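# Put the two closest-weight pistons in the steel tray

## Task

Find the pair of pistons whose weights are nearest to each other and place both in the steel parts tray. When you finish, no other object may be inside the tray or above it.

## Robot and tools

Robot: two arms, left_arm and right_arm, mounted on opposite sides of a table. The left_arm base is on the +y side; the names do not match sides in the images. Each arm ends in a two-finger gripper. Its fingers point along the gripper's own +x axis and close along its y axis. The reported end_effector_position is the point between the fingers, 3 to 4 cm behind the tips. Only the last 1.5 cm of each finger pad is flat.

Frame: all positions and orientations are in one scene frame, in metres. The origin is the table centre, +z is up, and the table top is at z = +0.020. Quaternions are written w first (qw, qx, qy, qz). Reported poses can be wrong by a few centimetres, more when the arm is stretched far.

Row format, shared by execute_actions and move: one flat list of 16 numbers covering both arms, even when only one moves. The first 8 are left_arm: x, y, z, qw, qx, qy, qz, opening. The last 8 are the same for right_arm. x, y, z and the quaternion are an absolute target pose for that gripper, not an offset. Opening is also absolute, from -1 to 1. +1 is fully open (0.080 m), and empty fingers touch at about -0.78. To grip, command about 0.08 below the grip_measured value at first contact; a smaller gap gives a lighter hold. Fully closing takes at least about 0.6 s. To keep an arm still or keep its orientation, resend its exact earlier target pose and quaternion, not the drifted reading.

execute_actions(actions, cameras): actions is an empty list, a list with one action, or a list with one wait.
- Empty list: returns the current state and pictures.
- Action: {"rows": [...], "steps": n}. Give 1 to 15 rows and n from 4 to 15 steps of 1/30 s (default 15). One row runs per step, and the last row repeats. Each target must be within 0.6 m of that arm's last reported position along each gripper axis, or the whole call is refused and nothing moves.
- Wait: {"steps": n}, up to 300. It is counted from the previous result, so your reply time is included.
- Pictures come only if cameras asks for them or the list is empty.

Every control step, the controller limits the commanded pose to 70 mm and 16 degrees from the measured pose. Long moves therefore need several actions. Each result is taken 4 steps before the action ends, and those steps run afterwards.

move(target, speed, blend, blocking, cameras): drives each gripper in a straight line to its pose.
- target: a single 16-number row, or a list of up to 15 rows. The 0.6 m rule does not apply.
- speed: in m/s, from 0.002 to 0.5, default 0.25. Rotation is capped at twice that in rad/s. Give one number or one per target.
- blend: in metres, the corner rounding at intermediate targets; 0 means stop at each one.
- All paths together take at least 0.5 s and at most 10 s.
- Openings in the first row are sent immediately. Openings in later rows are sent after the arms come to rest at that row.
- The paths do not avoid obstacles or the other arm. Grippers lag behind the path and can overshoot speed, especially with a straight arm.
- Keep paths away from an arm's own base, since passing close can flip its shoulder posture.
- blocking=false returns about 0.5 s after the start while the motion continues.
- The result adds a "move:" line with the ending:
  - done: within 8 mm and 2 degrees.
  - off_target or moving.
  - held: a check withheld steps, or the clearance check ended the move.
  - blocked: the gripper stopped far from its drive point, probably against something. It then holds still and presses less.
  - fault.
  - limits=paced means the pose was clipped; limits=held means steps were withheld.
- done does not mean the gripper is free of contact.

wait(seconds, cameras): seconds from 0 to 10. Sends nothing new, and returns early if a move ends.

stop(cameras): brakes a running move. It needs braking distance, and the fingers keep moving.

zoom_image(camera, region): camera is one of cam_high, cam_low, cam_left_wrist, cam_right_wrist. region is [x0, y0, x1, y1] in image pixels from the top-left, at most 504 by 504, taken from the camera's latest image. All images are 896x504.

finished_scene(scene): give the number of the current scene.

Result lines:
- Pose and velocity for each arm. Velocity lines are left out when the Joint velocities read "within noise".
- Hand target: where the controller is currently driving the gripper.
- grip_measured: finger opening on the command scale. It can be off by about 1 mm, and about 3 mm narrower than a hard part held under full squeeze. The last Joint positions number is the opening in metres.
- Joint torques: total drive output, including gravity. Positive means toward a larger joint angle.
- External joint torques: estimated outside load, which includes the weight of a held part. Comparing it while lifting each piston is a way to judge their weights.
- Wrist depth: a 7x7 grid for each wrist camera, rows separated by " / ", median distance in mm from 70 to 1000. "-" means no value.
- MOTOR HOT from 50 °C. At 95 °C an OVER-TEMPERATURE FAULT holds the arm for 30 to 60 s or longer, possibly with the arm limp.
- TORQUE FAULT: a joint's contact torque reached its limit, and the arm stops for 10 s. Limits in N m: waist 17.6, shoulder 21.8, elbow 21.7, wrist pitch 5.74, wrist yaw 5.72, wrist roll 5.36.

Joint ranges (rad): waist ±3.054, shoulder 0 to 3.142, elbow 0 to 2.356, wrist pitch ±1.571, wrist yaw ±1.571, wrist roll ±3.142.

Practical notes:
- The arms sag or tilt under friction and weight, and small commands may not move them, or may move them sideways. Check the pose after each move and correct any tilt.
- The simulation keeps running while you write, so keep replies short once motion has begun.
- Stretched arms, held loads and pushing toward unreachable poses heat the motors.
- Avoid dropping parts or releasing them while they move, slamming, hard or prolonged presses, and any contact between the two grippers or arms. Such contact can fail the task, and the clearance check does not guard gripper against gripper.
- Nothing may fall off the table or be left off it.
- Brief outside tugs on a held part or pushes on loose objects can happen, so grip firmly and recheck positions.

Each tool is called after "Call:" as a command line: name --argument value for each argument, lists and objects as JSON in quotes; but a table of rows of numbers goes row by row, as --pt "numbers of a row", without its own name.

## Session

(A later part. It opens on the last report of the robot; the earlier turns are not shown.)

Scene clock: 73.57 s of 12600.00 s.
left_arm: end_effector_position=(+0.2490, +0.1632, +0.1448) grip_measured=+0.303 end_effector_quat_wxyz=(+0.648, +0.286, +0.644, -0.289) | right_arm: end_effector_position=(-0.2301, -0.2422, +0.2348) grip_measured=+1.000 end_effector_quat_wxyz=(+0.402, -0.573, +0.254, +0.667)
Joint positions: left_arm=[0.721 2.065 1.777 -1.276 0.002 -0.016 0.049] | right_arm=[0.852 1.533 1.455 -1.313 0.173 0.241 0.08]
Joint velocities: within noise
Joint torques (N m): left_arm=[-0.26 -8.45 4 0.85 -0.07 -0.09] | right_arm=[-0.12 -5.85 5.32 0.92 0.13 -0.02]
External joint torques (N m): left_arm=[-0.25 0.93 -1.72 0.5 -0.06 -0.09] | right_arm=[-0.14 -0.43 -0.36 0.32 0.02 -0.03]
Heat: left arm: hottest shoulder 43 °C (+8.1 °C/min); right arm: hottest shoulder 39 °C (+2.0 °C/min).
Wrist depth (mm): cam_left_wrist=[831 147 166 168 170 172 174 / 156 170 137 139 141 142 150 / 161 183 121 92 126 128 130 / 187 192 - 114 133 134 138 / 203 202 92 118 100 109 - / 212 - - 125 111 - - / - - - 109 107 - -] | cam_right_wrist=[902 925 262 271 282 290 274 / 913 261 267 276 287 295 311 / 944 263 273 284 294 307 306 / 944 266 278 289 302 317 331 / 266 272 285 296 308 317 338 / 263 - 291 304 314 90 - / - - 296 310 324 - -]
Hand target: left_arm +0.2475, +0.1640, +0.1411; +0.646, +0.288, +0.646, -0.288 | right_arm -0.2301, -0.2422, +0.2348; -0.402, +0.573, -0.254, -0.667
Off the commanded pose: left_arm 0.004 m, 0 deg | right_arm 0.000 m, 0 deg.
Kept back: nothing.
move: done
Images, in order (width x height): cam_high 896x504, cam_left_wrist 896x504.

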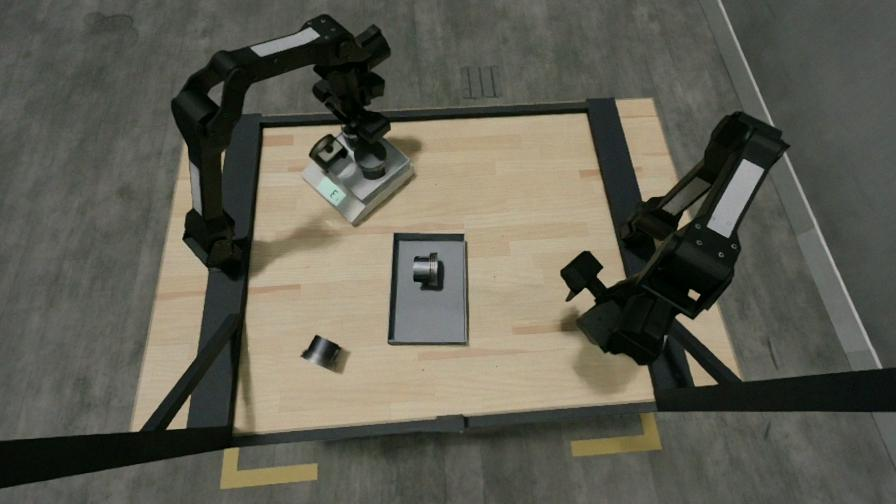

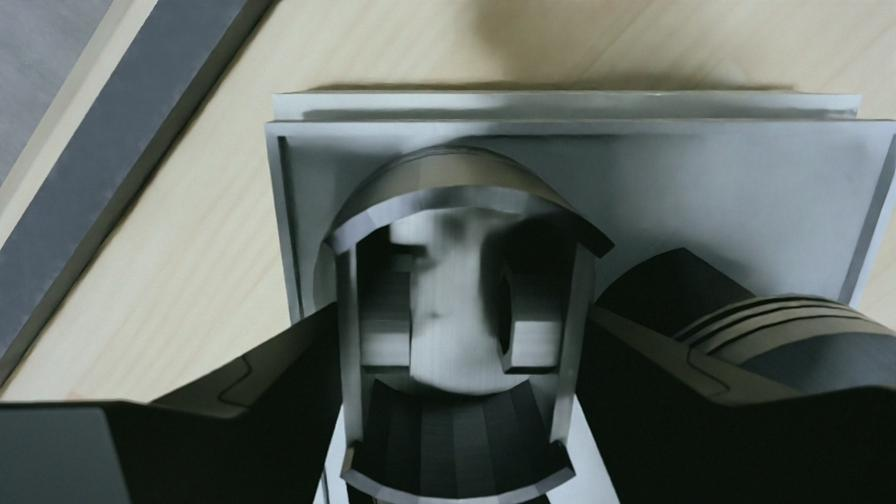

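Call:
move --pt "0.249 0.1632 0.1445 0.646 0.2876 0.646 -0.2876 0.52 -0.2301 -0.2422 0.2348 0.402 -0.573 0.254 0.667 1" --pt "0.249 0.1632 0.210 0.646 0.2876 0.646 -0.2876 0.52 -0.2301 -0.2422 0.2348 0.402 -0.573 0.254 0.667 1" --speed 0.1 --cameras '["cam_high","cam_low","cam_left_wrist"]'

Call:
zoom_image --camera "cam_high" --region '[290, 100, 430, 240]'

Scene clock: 75.63 s of 12600.00 s.
left_arm: end_effector_position=(+0.2477, +0.1647, +0.2125) grip_measured=+0.517 end_effector_quat_wxyz=(+0.647, +0.287, +0.644, -0.289) | right_arm: end_effector_position=(-0.2301, -0.2422, +0.2348) grip_measured=+1.000 end_effector_quat_wxyz=(+0.402, -0.573, +0.254, +0.667)
Joint positions: left_arm=[0.721 2.086 2.079 -1.559 0.002 -0.016 0.058] | right_arm=[0.852 1.533 1.455 -1.313 0.173 0.241 0.08]
Joint velocities: within noise
Joint torques (N m): left_arm=[-0.13 -7.11 6.45 0.28 -0.06 -0.04] | right_arm=[-0.01 -5.7 5.23 0.9 0.11 0.02]
External joint torques (N m): left_arm=[-0.18 2.47 0.74 -0.11 -0.05 -0.04] | right_arm=[-0.06 -0.27 -0.49 0.28 0 0.01]
Heat: left arm: hottest shoulder 44 °C (+8.0 °C/min); right arm: hottest shoulder 39 °C (+2.0 °C/min).
Wrist depth (mm): cam_left_wrist=[895 226 225 229 232 235 236 / 938 222 232 199 188 204 251 / - 244 248 173 193 198 264 / 255 264 263 183 171 157 281 / 271 275 210 179 191 164 285 / - - 229 170 231 - 313 / - - 325 174 339 - -] | cam_right_wrist=[900 939 262 272 281 291 274 / 928 261 267 277 289 296 308 / 943 263 273 282 294 307 305 / 952 267 276 289 302 315 332 / 265 272 285 295 309 317 337 / 262 - 292 305 315 90 - / - - 296 310 323 - -]
Hand target: left_arm +0.2490, +0.1632, +0.2100; +0.646, +0.288, +0.646, -0.288 | right_arm -0.2301, -0.2422, +0.2348; -0.402, +0.573, -0.254, -0.667
Off the commanded pose: left_arm 0.003 m, 0 deg | right_arm 0.000 m, 0 deg.
Kept back: nothing.
move: done
Images, in order (width x height): cam_high 896x504, cam_low 896x504, cam_left_wrist 896x504.

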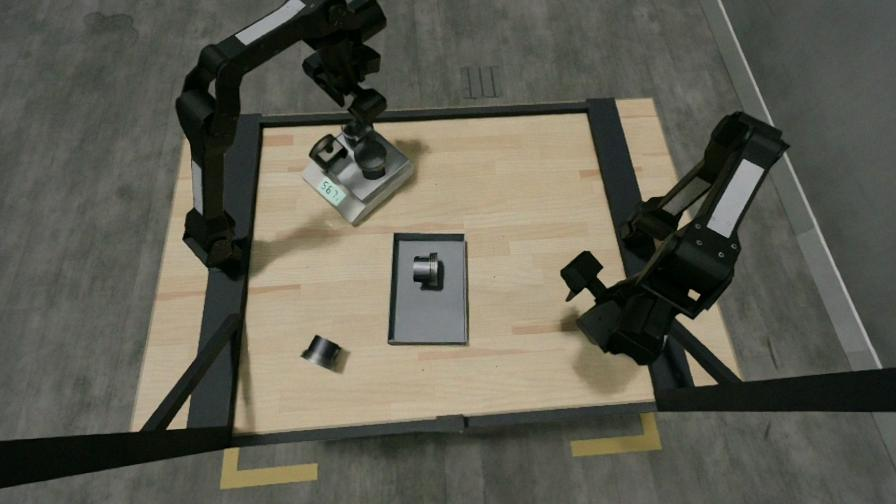

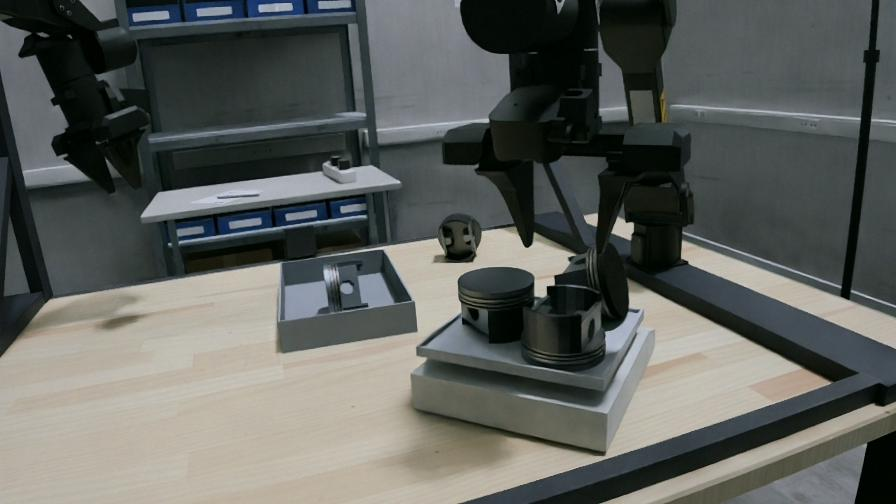

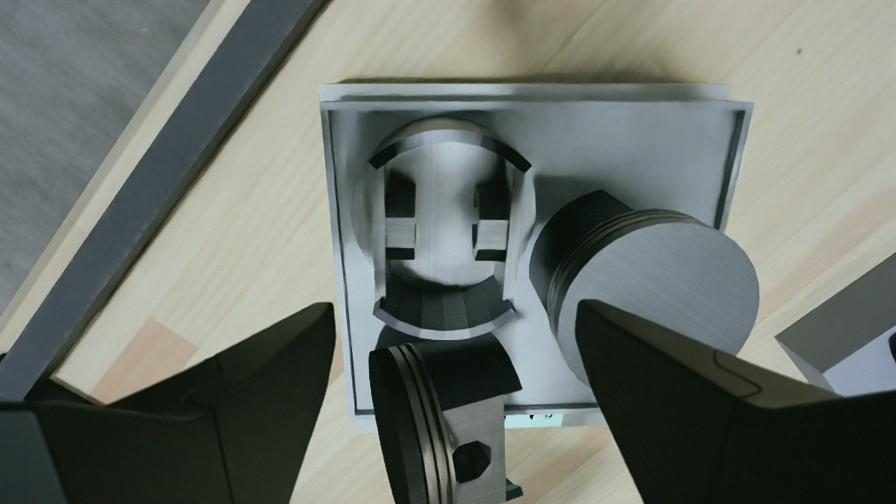

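Scaled by 3.600.

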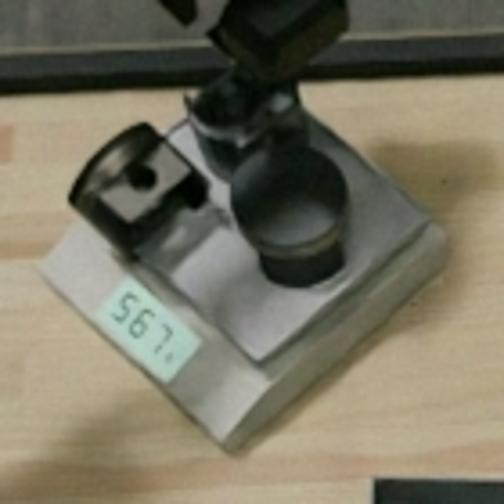

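Call:
move --pt "0.1755 0.134 0.21 0.2534 0.6601 0.2534 -0.6601 1.0 -0.2301 -0.2422 0.2348 0.402 -0.573 0.254 0.667 1" --pt "0.1755 0.134 0.1415 0.2534 0.6601 0.2534 -0.6601 1.0 -0.2301 -0.2422 0.2348 0.402 -0.573 0.254 0.667 1" --pt "0.1755 0.134 0.1415 0.2534 0.6601 0.2534 -0.6601 0.5 -0.2301 -0.2422 0.2348 0.402 -0.573 0.254 0.667 1" --speed '[0.2,0.1,0.1]' --cameras '["cam_high","cam_low","cam_left_wrist"]'

Call:
zoom_image --camera "cam_high" --region '[290, 100, 430, 240]'

Scene clock: 81.57 s of 12600.00 s.
left_arm: end_effector_position=(+0.1773, +0.1328, +0.1416) grip_measured=+0.777 end_effector_quat_wxyz=(+0.256, +0.659, +0.255, -0.660) | right_arm: end_effector_position=(-0.2301, -0.2422, +0.2348) grip_measured=+1.000 end_effector_quat_wxyz=(+0.402, -0.573, +0.254, +0.667)
Joint positions: left_arm=[0.526 2.002 1.672 -1.24 0.002 1.352 0.07] | right_arm=[0.852 1.533 1.455 -1.313 0.173 0.241 0.08]
Joint velocities: within noise
Joint torques (N m): left_arm=[-0.35 -8.88 4.35 0.5 0 0.14] | right_arm=[0.03 -5.82 5.19 0.91 0.14 0.06]
External joint torques (N m): left_arm=[-0.37 0.16 -1.43 0.17 -0.04 0.15] | right_arm=[0.06 -0.46 -0.5 0.29 0.03 0.05]
Heat: left arm: hottest shoulder 45 °C (+9.1 °C/min); right arm: hottest shoulder 39 °C (+1.0 °C/min).
Wrist depth (mm): cam_left_wrist=[159 161 163 166 169 170 174 / 167 114 116 133 135 121 182 / 176 118 118 100 - 125 193 / 184 127 - - - 135 205 / 195 192 - - - 141 218 / - - - 87 88 - - / - - - - 95 - -] | cam_right_wrist=[911 926 263 272 281 289 274 / 917 260 267 278 289 294 309 / 931 262 273 284 295 306 305 / 926 269 278 290 302 317 332 / 265 271 285 296 305 318 339 / 262 - 291 302 315 90 - / - - 297 309 324 - -]
Hand target: left_arm +0.1755, +0.1340, +0.1415; +0.253, +0.660, +0.253, -0.660 | right_arm -0.2301, -0.2422, +0.2348; -0.402, +0.573, -0.254, -0.667
Off the commanded pose: left_arm 0.002 m, 0 deg | right_arm 0.000 m, 0 deg.
Kept back: nothing.
move: done
Images, in order (width x height): cam_high 896x504, cam_low 896x504, cam_left_wrist 896x504.

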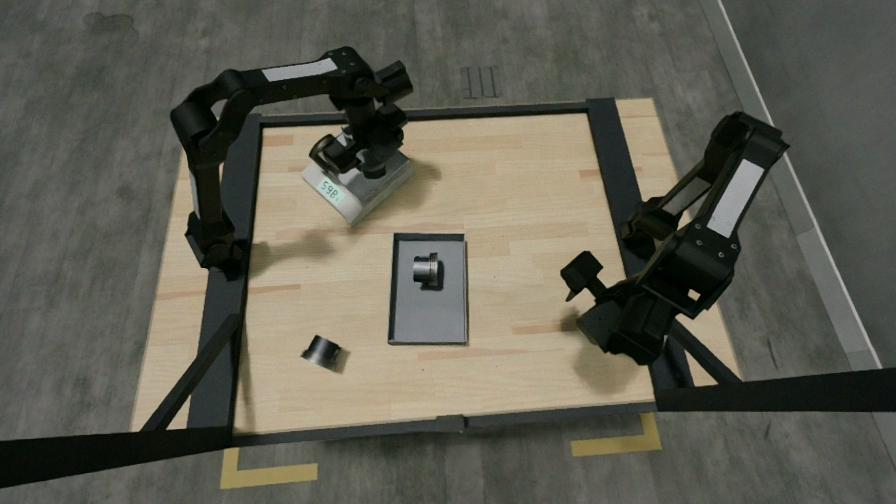

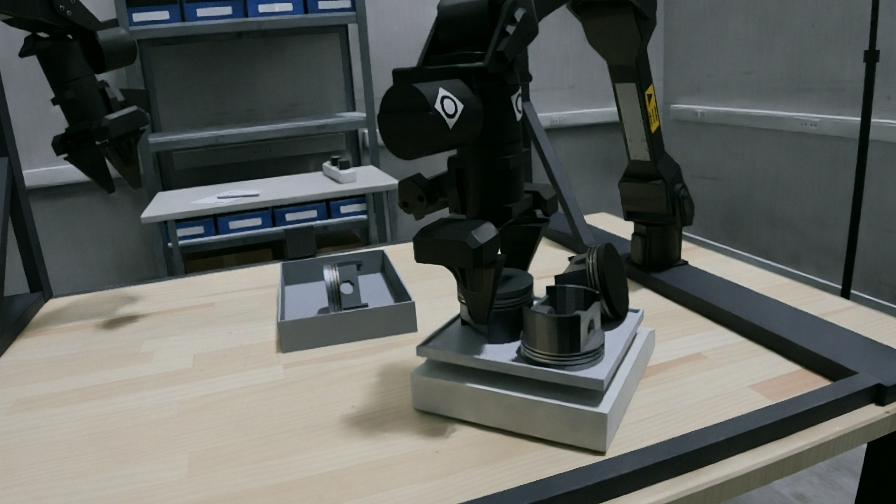

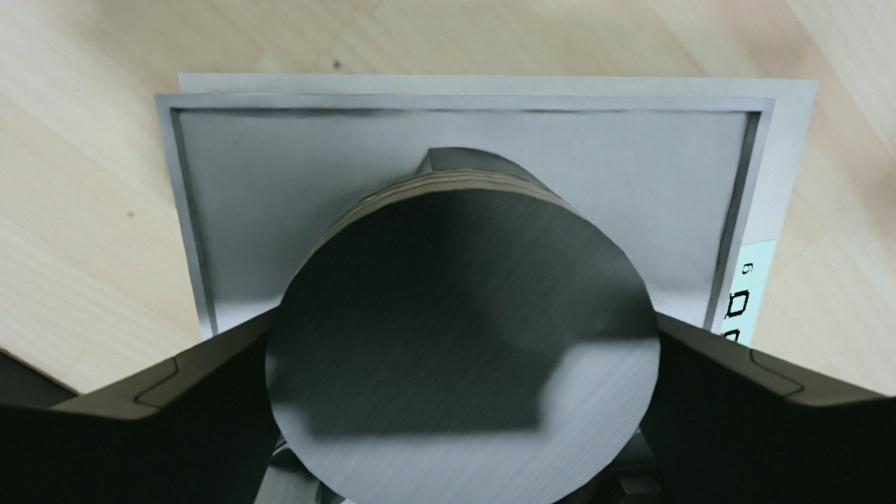

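Scaled by 3.600.

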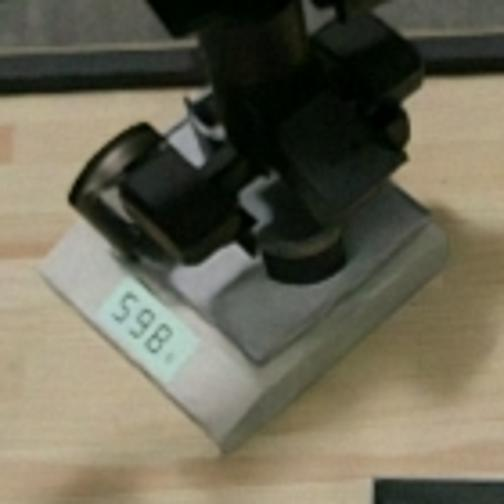

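Call:
move --pt "0.1755 0.134 0.19 0.2534 0.6601 0.2534 -0.6601 0.5 -0.2301 -0.2422 0.2348 0.402 -0.573 0.254 0.667 1" --pt "0.10 -0.03 0.16 0.2534 0.6601 0.2534 -0.6601 0.5 -0.2301 -0.2422 0.2348 0.402 -0.573 0.254 0.667 1" --pt "0.10 -0.03 0.088 0.2534 0.6601 0.2534 -0.6601 0.5 -0.2301 -0.2422 0.2348 0.402 -0.573 0.254 0.667 1" --speed '[0.15,0.25,0.12]' --blend '[0.02,0.01,0]'

Call:
zoom_image --camera "cam_high" --region '[290, 100, 430, 240]'

Scene clock: 84.00 s of 12600.00 s.
left_arm: end_effector_position=(+0.0984, -0.0275, +0.0880) grip_measured=+0.777 end_effector_quat_wxyz=(+0.277, +0.657, +0.226, -0.664) | right_arm: end_effector_position=(-0.2301, -0.2422, +0.2348) grip_measured=+1.000 end_effector_quat_wxyz=(+0.402, -0.573, +0.254, +0.667)
Joint positions: left_arm=[0.227 2.531 2.338 -1.305 -0.001 1.066 0.07] | right_arm=[0.852 1.533 1.455 -1.313 0.173 0.241 0.08]
Joint velocities: within noise
Joint torques (N m): left_arm=[0.18 -10.57 6.83 0.51 0.08 -0.13] | right_arm=[-0.11 -5.6 5.29 0.89 0.16 0.03]
External joint torques (N m): left_arm=[0.18 1.6 1.01 0.05 0.03 -0.13] | right_arm=[-0.09 -0.21 -0.39 0.27 0.04 0.02]
Heat: left arm: hottest shoulder 45 °C (+9.0 °C/min); right arm: hottest shoulder 39 °C (+1.0 °C/min).
Wrist depth (mm): cam_left_wrist=[114 114 114 114 114 114 96 / 119 119 119 118 119 119 108 / 125 125 125 112 125 126 124 / 131 131 - - - 132 132 / 139 137 - - - 138 140 / - - - 86 88 - - / - - - - 94 - -] | cam_right_wrist=[904 935 263 272 282 290 275 / 923 261 267 278 289 297 308 / 931 262 272 284 295 308 306 / 950 267 279 289 302 316 331 / 265 272 285 296 307 317 339 / 262 - 292 303 313 90 - / - - 297 310 322 - -]
Hand target: left_arm +0.0999, -0.0293, +0.0877; +0.280, +0.656, +0.226, -0.663 | right_arm -0.2301, -0.2422, +0.2348; -0.402, +0.573, -0.254, -0.667
Off the commanded pose: left_arm 0.003 m, 4 deg | right_arm 0.000 m, 0 deg.
joint sent to its limit (left arm) — joint 3 (elbow), upper limit, where the elbow is as straight as it goes.
Kept back: nothing.
move: off_target (left_arm)

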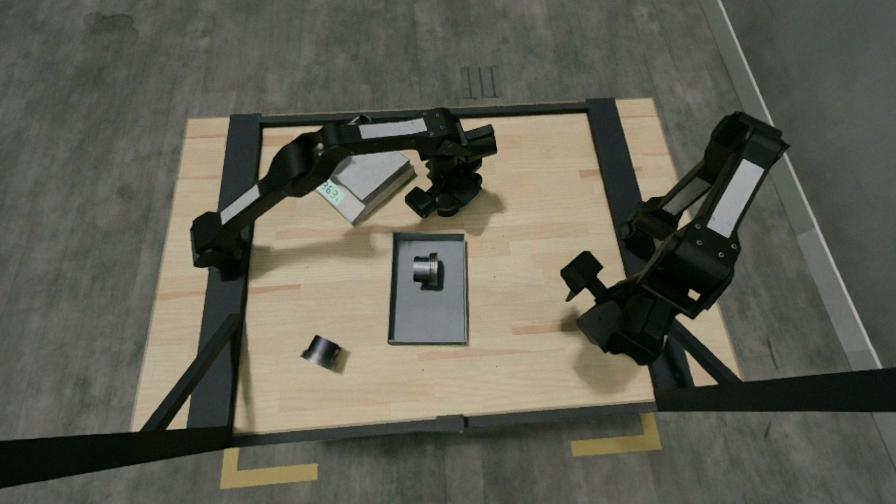

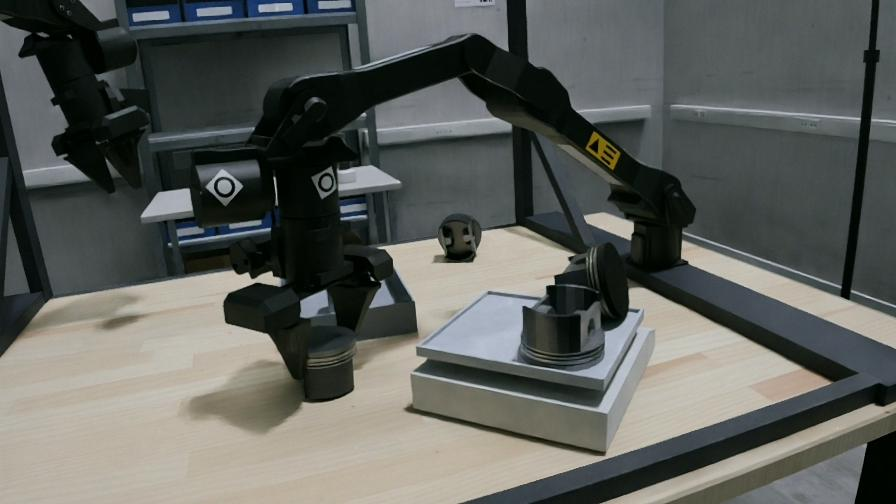

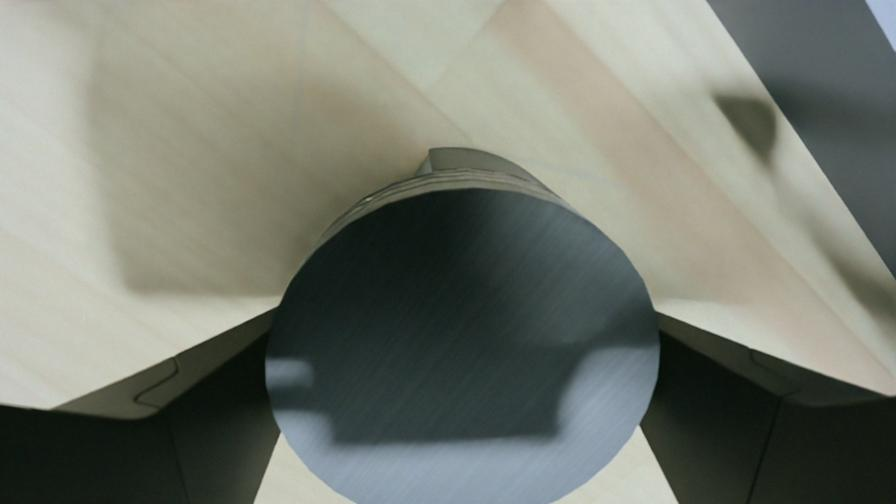

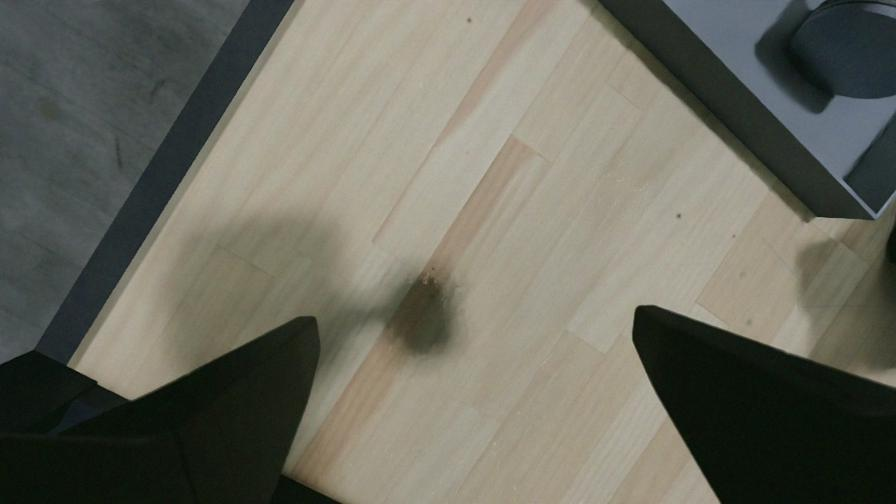

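Scaled by 3.600.

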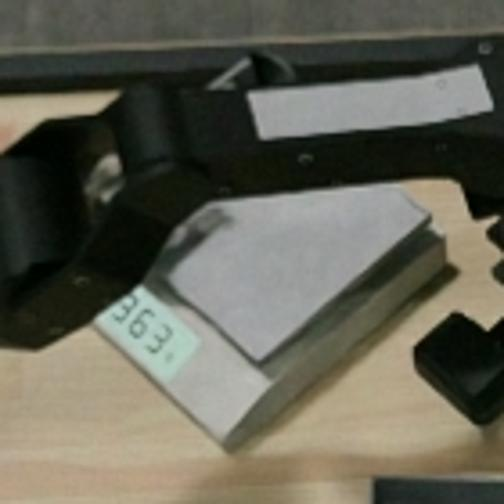

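Call:
move --pt "0.09 0.01 0.092 0.2534 0.6601 0.2534 -0.6601 0.5 -0.2301 -0.2422 0.2348 0.402 -0.573 0.254 0.667 1" --pt "0.09 0.01 0.079 0.2534 0.6601 0.2534 -0.6601 0.5 -0.2301 -0.2422 0.2348 0.402 -0.573 0.254 0.667 1" --speed '[0.1,0.04]' --cameras '["cam_left_wrist","cam_low"]'

Call:
zoom_image --camera "cam_low" --region '[220, 220, 460, 460]'

Scene clock: 85.23 s of 12600.00 s.
left_arm: end_effector_position=(+0.0903, +0.0083, +0.0822) grip_measured=+0.777 end_effector_quat_wxyz=(+0.254, +0.661, +0.250, -0.661) | right_arm: end_effector_position=(-0.2301, -0.2422, +0.2348) grip_measured=+1.000 end_effector_quat_wxyz=(+0.402, -0.573, +0.254, +0.667)
Joint positions: left_arm=[0.227 2.4 2.079 -1.244 -0.001 1.064 0.07] | right_arm=[0.852 1.533 1.455 -1.313 0.173 0.241 0.08]
Joint velocities: within noise
Joint torques (N m): left_arm=[-0.03 -10.69 4 0.84 0.08 -0.12] | right_arm=[-0.02 -5.72 5.17 0.91 0.14 0.03]
External joint torques (N m): left_arm=[-0.03 0.84 -1.79 0.48 0.04 -0.12] | right_arm=[-0.06 -0.33 -0.51 0.3 0.04 0.02]
Heat: left arm: hottest shoulder 46 °C (+9.1 °C/min); right arm: hottest shoulder 39 °C (+1.0 °C/min).
Wrist depth (mm): cam_left_wrist=[105 106 107 110 111 110 113 / - 111 113 114 117 118 97 / 116 118 119 109 123 125 113 / 123 124 - - - 134 131 / 130 129 - - - 139 144 / - - - 87 88 - - / - - - - 95 - -] | cam_right_wrist=[912 928 262 273 282 290 273 / 924 261 267 277 288 294 308 / 955 262 273 284 296 308 304 / 936 268 278 288 303 315 331 / 265 271 284 295 306 317 340 / 263 - 292 303 316 90 - / - - 297 309 325 - -]
Hand target: left_arm +0.0899, +0.0100, +0.0791; +0.253, +0.660, +0.253, -0.660 | right_arm -0.2301, -0.2422, +0.2348; -0.402, +0.573, -0.254, -0.667
Off the commanded pose: left_arm 0.004 m, 0 deg | right_arm 0.000 m, 0 deg.
Kept back: nothing.
move: done
Images, in order (width x height): cam_low 896x504, cam_left_wrist 896x504.

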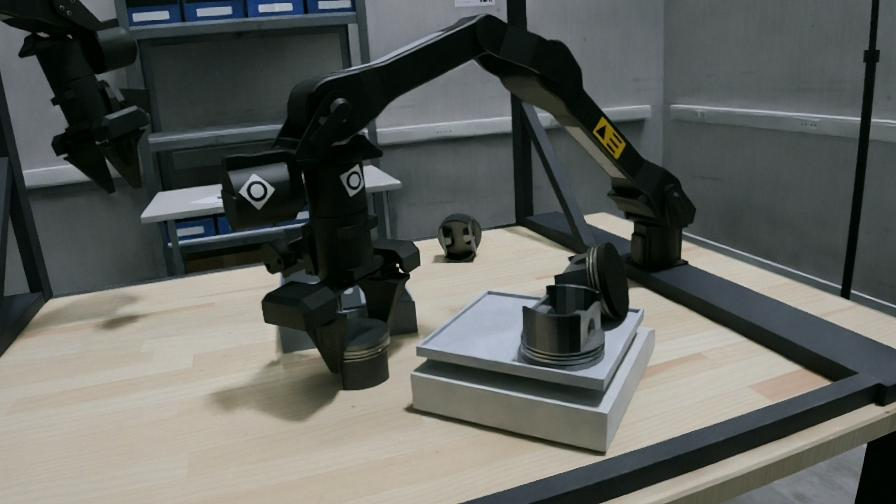

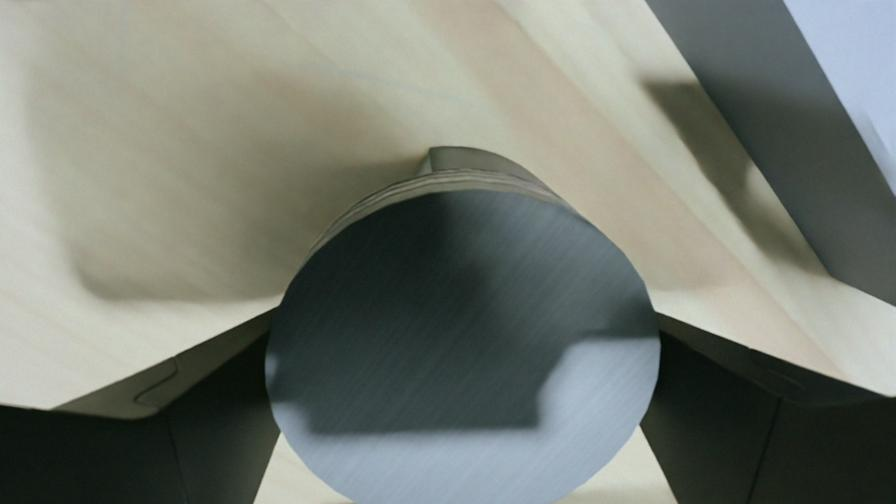

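Scaled by 2.100.

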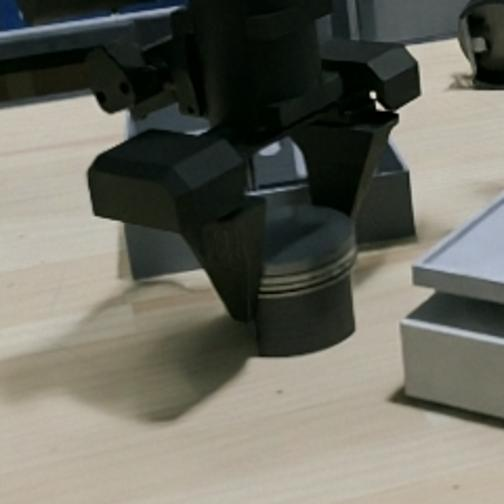

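Call:
move --pt "0.09 0.01 0.079 0.2534 0.6601 0.2534 -0.6601 1 -0.2301 -0.2422 0.2348 0.402 -0.573 0.254 0.667 1" --pt "0.09 0.01 0.17 0.2534 0.6601 0.2534 -0.6601 1 -0.2301 -0.2422 0.2348 0.402 -0.573 0.254 0.667 1" --pt "-0.225 0.235 0.18 -0.165 0.6876 -0.165 -0.6876 1 -0.2301 -0.2422 0.2348 0.402 -0.573 0.254 0.667 1" --speed '[0.1,0.2,0.3]' --blend '[0,0.03,0]' --cameras '["cam_high","cam_left_wrist"]'

Scene clock: 89.00 s of 12600.00 s.
left_arm: end_effector_position=(-0.2240, +0.2354, +0.1790) grip_measured=+1.000 end_effector_quat_wxyz=(-0.167, +0.688, -0.165, -0.687) | right_arm: end_effector_position=(-0.2301, -0.2422, +0.2348) grip_measured=+1.000 end_effector_quat_wxyz=(+0.402, -0.573, +0.254, +0.667)
Joint positions: left_arm=[-0.741 1.722 1.457 -1.308 0 1.298 0.08] | right_arm=[0.852 1.533 1.455 -1.313 0.173 0.241 0.08]
Joint velocities: within noise
Joint torques (N m): left_arm=[-0.18 -5.92 6.16 0.25 0.07 -0.13] | right_arm=[-0.04 -5.63 5.28 0.92 0.11 0.05]
External joint torques (N m): left_arm=[-0.16 1.02 0.41 -0.06 0.02 -0.13] | right_arm=[-0.01 -0.19 -0.45 0.29 -0.01 0.05]
Heat: left arm: hottest shoulder 46 °C (+9.0 °C/min); right arm: hottest shoulder 39 °C (+1.0 °C/min).
Wrist depth (mm): cam_left_wrist=[194 195 199 202 205 208 198 / 203 206 208 208 214 219 216 / 213 216 220 154 228 232 232 / 225 231 232 163 241 245 247 / 237 237 246 251 251 256 263 / - - 261 267 273 87 - / - - 273 286 292 - -] | cam_right_wrist=[906 923 262 273 281 292 274 / 913 260 267 276 290 295 309 / 930 263 273 283 294 307 305 / 952 267 277 288 303 314 329 / 266 271 284 295 307 317 339 / 263 - 290 303 315 90 - / - - 297 310 323 - -]
Hand target: left_arm -0.2250, +0.2349, +0.1800; -0.165, +0.688, -0.165, -0.688 | right_arm -0.2301, -0.2422, +0.2348; -0.402, +0.573, -0.254, -0.667
Off the commanded pose: left_arm 0.001 m, 0 deg | right_arm 0.000 m, 0 deg.
Kept back: nothing.
move: done
Images, in order (width x height): cam_high 896x504, cam_left_wrist 896x504.

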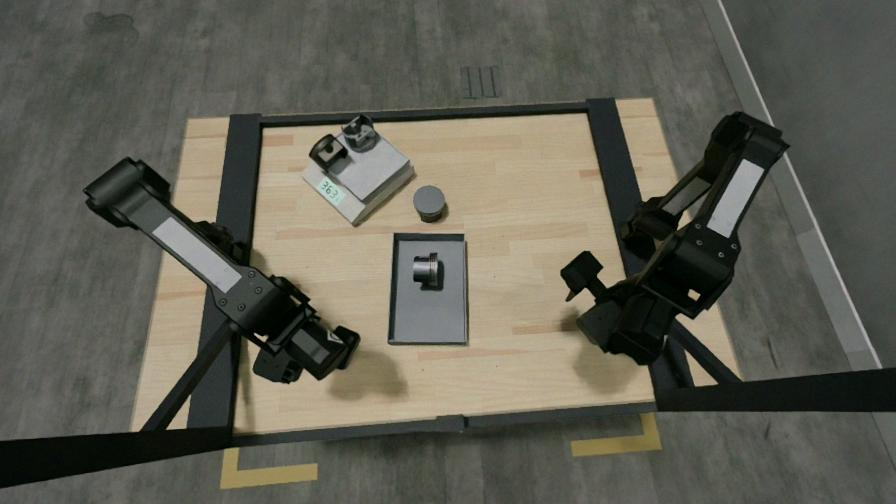

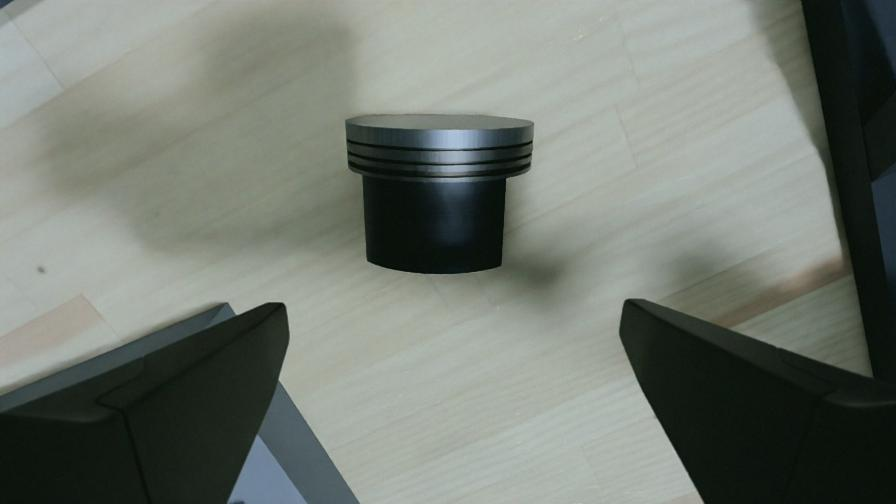

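Call:
move --pt "-0.228 0.2295 0.13 -0.165 0.6876 -0.165 -0.6876 1 -0.2301 -0.2422 0.2348 0.402 -0.573 0.254 0.667 1" --pt "-0.228 0.2295 0.074 -0.165 0.6876 -0.165 -0.6876 1 -0.2301 -0.2422 0.2348 0.402 -0.573 0.254 0.667 1" --pt "-0.228 0.2295 0.074 -0.165 0.6876 -0.165 -0.6876 0 -0.2301 -0.2422 0.2348 0.402 -0.573 0.254 0.667 1" --speed '[0.15,0.1,0.1]' --blend '[0.01,0,0]' --cameras '["cam_high","cam_left_wrist"]'

Scene clock: 91.10 s of 12600.00 s.
left_arm: end_effector_position=(-0.2311, +0.2277, +0.0791) grip_measured=+0.300 end_effector_quat_wxyz=(-0.160, +0.684, -0.172, -0.690) | right_arm: end_effector_position=(-0.2301, -0.2422, +0.2348) grip_measured=+1.000 end_effector_quat_wxyz=(+0.402, -0.573, +0.254, +0.667)
Joint positions: left_arm=[-0.741 1.826 1.175 -0.901 0 1.298 0.049] | right_arm=[0.852 1.533 1.455 -1.313 0.173 0.241 0.08]
Joint velocities: within noise
Joint torques (N m): left_arm=[0.25 -5.35 4.07 0.42 0.07 0.03] | right_arm=[-0.01 -5.93 5.21 0.9 0.15 -0.01]
External joint torques (N m): left_arm=[0.21 2.04 -1.34 0.05 0.03 0.03] | right_arm=[-0.04 -0.49 -0.52 0.27 0.04 -0.02]
Heat: left arm: hottest shoulder 46 °C (+8.1 °C/min); right arm: hottest shoulder 39 °C (+1.0 °C/min).
Wrist depth (mm): cam_left_wrist=[108 108 110 111 112 112 114 / 114 114 115 115 117 118 120 / 119 120 - - 121 124 126 / 125 126 - - - 134 134 / 134 134 - - - 140 142 / 139 - - - - - 149 / - - - - - - -] | cam_right_wrist=[904 928 261 271 281 291 275 / 914 262 267 277 288 296 308 / 926 263 273 284 294 307 304 / 941 267 277 290 301 314 332 / 264 272 284 295 306 319 339 / 261 - 293 303 315 90 - / - - 298 310 323 - -]
Hand target: left_arm -0.2281, +0.2295, +0.0742; -0.165, +0.687, -0.165, -0.688 | right_arm -0.2301, -0.2422, +0.2348; -0.402, +0.573, -0.254, -0.667
Off the commanded pose: left_arm 0.006 m, 1 deg | right_arm 0.000 m, 0 deg.
Kept back: nothing.
move: done
Images, in order (width x height): cam_high 896x504, cam_left_wrist 896x504.

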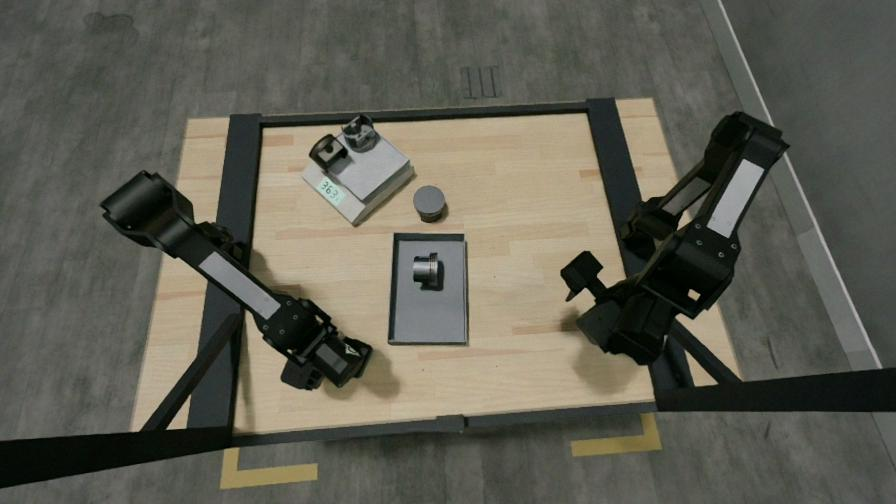

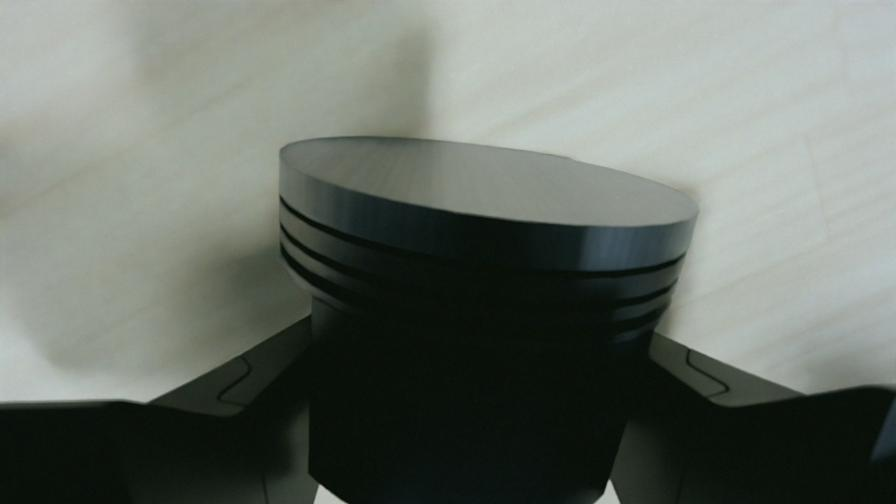

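Call:
move --pt "-0.228 0.2295 0.074 -0.165 0.6876 -0.165 -0.6876 0.7 -0.2301 -0.2422 0.2348 0.402 -0.573 0.254 0.667 1" --pt "-0.228 0.2295 0.074 -0.2007 0.678 -0.2007 -0.678 0.7 -0.2301 -0.2422 0.2348 0.402 -0.573 0.254 0.667 1" --pt "-0.228 0.2295 0.074 -0.2007 0.678 -0.2007 -0.678 0 -0.2301 -0.2422 0.2348 0.402 -0.573 0.254 0.667 1" --speed '[0.15,0.1,0.1]' --cameras '["cam_high","cam_left_wrist"]'

Scene clock: 93.40 s of 12600.00 s.
left_arm: end_effector_position=(-0.2310, +0.2274, +0.0790) grip_measured=+0.300 end_effector_quat_wxyz=(-0.194, +0.675, -0.207, -0.681) | right_arm: end_effector_position=(-0.2301, -0.2422, +0.2348) grip_measured=+1.000 end_effector_quat_wxyz=(+0.402, -0.573, +0.254, +0.667)
Joint positions: left_arm=[-0.74 1.826 1.175 -0.9 -0.001 1.4 0.049] | right_arm=[0.852 1.533 1.455 -1.313 0.173 0.241 0.08]
Joint velocities: within noise
Joint torques (N m): left_arm=[0.22 -5.34 4.07 0.36 0.09 0.15] | right_arm=[0.06 -5.88 5.24 0.9 0.14 0.05]
External joint torques (N m): left_arm=[0.23 2.03 -1.35 -0.01 0.03 0.15] | right_arm=[0.03 -0.44 -0.45 0.29 0.03 0.04]
Heat: left arm: hottest shoulder 45 °C (+7.1 °C/min); right arm: hottest shoulder 39 °C (+1.0 °C/min).
Wrist depth (mm): cam_left_wrist=[108 108 109 111 112 113 114 / 114 113 115 116 117 118 120 / 119 119 - - 100 124 127 / 126 126 - - - 133 134 / 134 134 - - - 139 142 / 139 - - - - - 148 / - - - - - - -] | cam_right_wrist=[909 919 262 271 282 290 274 / 921 262 267 279 288 295 309 / 917 263 273 283 295 307 305 / 957 267 278 289 301 314 329 / 265 272 284 295 307 319 339 / 263 - 292 304 315 90 - / - - 296 310 323 - -]
Hand target: left_arm -0.2280, +0.2295, +0.0741; -0.201, +0.678, -0.201, -0.678 | right_arm -0.2301, -0.2422, +0.2348; -0.402, +0.573, -0.254, -0.667
Off the commanded pose: left_arm 0.006 m, 1 deg | right_arm 0.000 m, 0 deg.
Kept back: nothing.
move: done
Images, in order (width x height): cam_high 896x504, cam_left_wrist 896x504.

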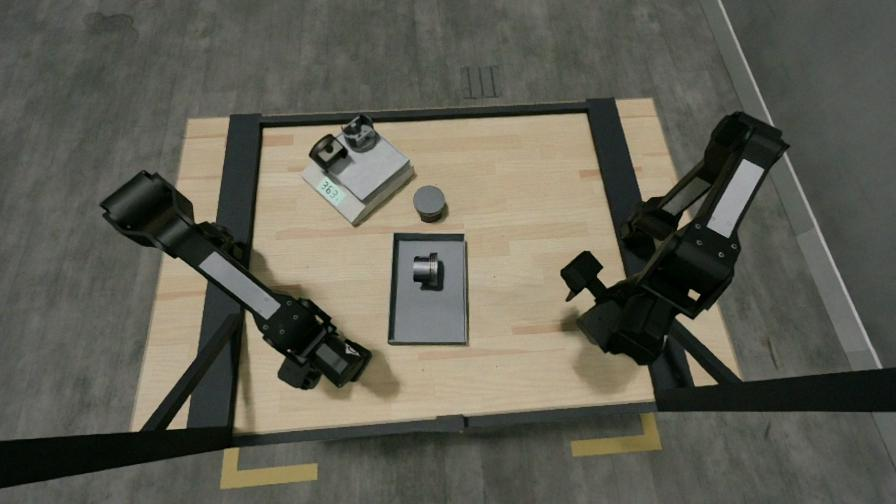

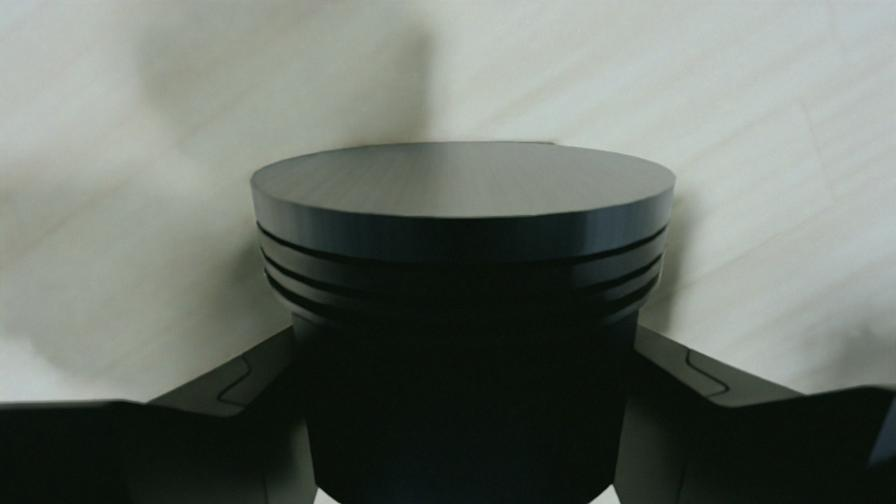

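Call:
move --pt "-0.228 0.2295 0.17 -0.2007 0.678 -0.2007 -0.678 0 -0.2301 -0.2422 0.2348 0.402 -0.573 0.254 0.667 1" --pt "0.1746 0.1353 0.20 0.2534 0.6601 0.2534 -0.6601 0.0 -0.2301 -0.2422 0.2348 0.402 -0.573 0.254 0.667 1" --pt "0.1746 0.1353 0.145 0.2534 0.6601 0.2534 -0.6601 0.0 -0.2301 -0.2422 0.2348 0.402 -0.573 0.254 0.667 1" --speed '[0.2,0.28,0.1]' --blend '[0.03,0,0]'

Call:
zoom_image --camera "cam_high" --region '[290, 100, 430, 240]'

Scene clock: 97.77 s of 12600.00 s.
left_arm: end_effector_position=(+0.1756, +0.1347, +0.1479) grip_measured=+0.300 end_effector_quat_wxyz=(+0.255, +0.661, +0.250, -0.660) | right_arm: end_effector_position=(-0.2301, -0.2422, +0.2348) grip_measured=+1.000 end_effector_quat_wxyz=(+0.402, -0.573, +0.254, +0.667)
Joint positions: left_arm=[0.524 1.984 1.671 -1.25 -0.001 1.359 0.049] | right_arm=[0.852 1.533 1.455 -1.313 0.173 0.241 0.08]
Joint velocities: within noise
Joint torques (N m): left_arm=[-0.15 -7.51 4.84 0.44 0.09 -0.13] | right_arm=[-0.1 -5.8 5.22 0.93 0.11 0.05]
External joint torques (N m): left_arm=[-0.13 1.39 -0.93 0.1 0.04 -0.13] | right_arm=[-0.1 -0.41 -0.44 0.33 -0.01 0.04]
Heat: left arm: hottest shoulder 45 °C (+7.0 °C/min); right arm: hottest shoulder 39 °C (+1.0 °C/min).
Wrist depth (mm): cam_left_wrist=[165 166 168 171 174 176 178 / 173 119 121 123 124 125 188 / 182 122 - - 101 132 200 / 191 191 - - - 169 211 / 203 204 - - - 185 225 / 210 - - - - - 236 / - - - - - - -] | cam_right_wrist=[913 920 262 272 282 291 274 / 932 261 267 277 288 295 308 / 938 263 272 284 296 309 305 / 945 267 278 289 303 315 331 / 264 271 285 295 307 318 340 / 262 - 292 304 316 90 - / - - 298 311 322 - -]
Hand target: left_arm +0.1746, +0.1354, +0.1449; +0.253, +0.660, +0.254, -0.660 | right_arm -0.2301, -0.2422, +0.2348; -0.402, +0.573, -0.254, -0.667
Off the commanded pose: left_arm 0.003 m, 0 deg | right_arm 0.000 m, 0 deg.
Kept back: nothing.
move: done

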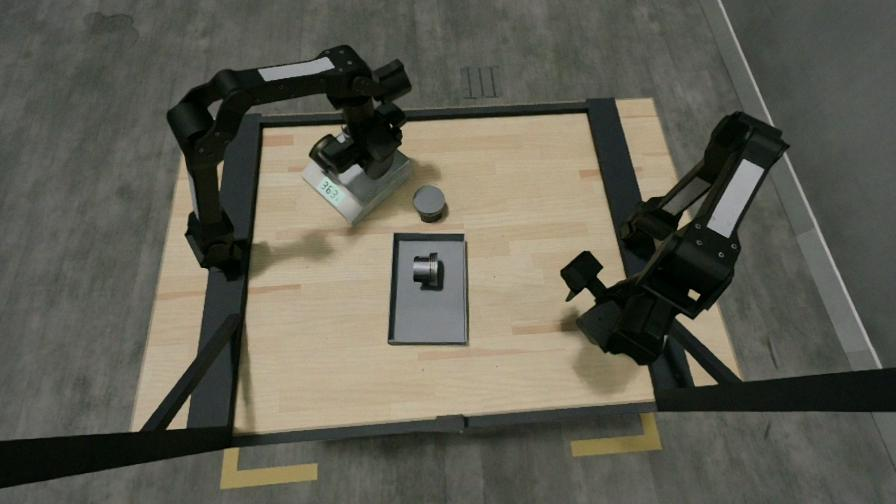

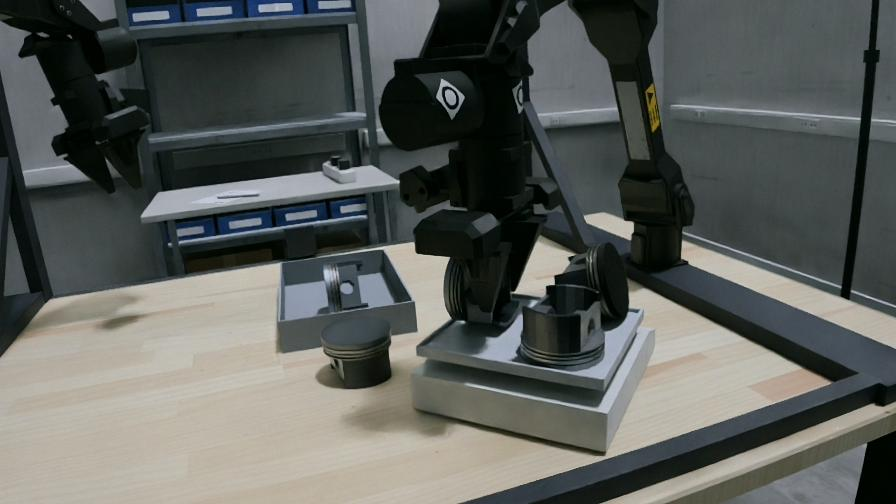

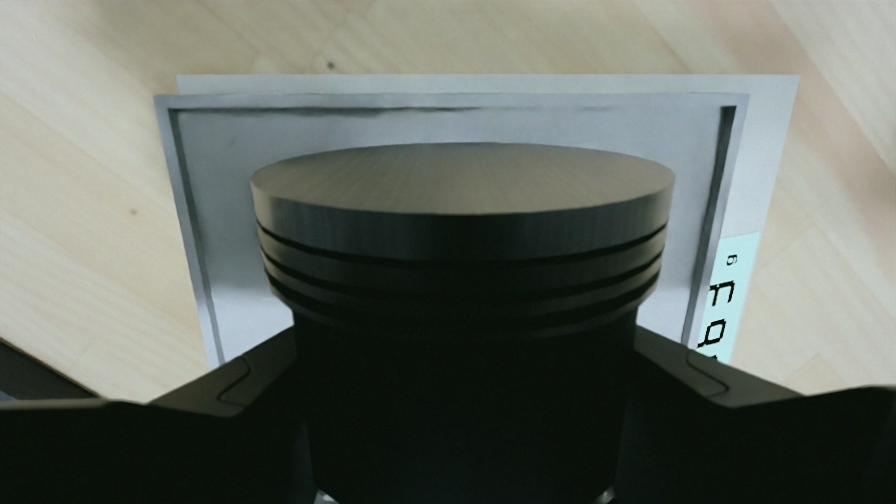

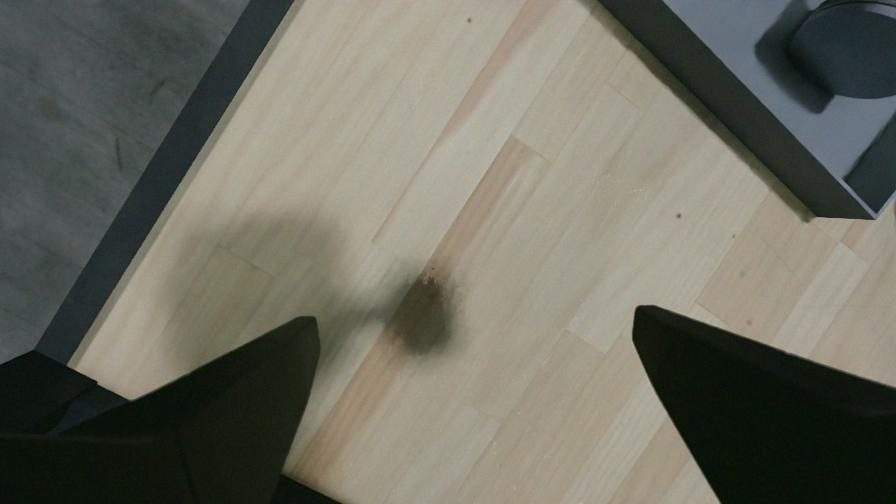

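Scaled by 3.600.

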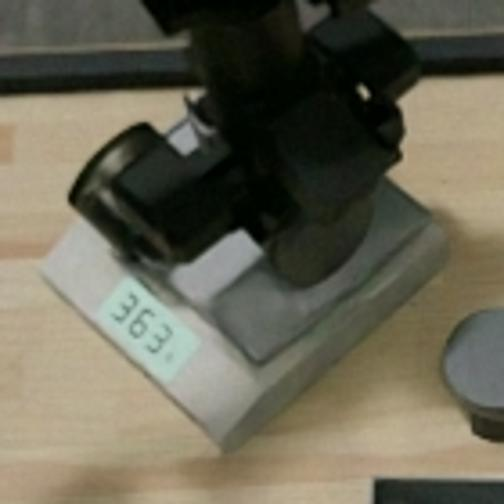

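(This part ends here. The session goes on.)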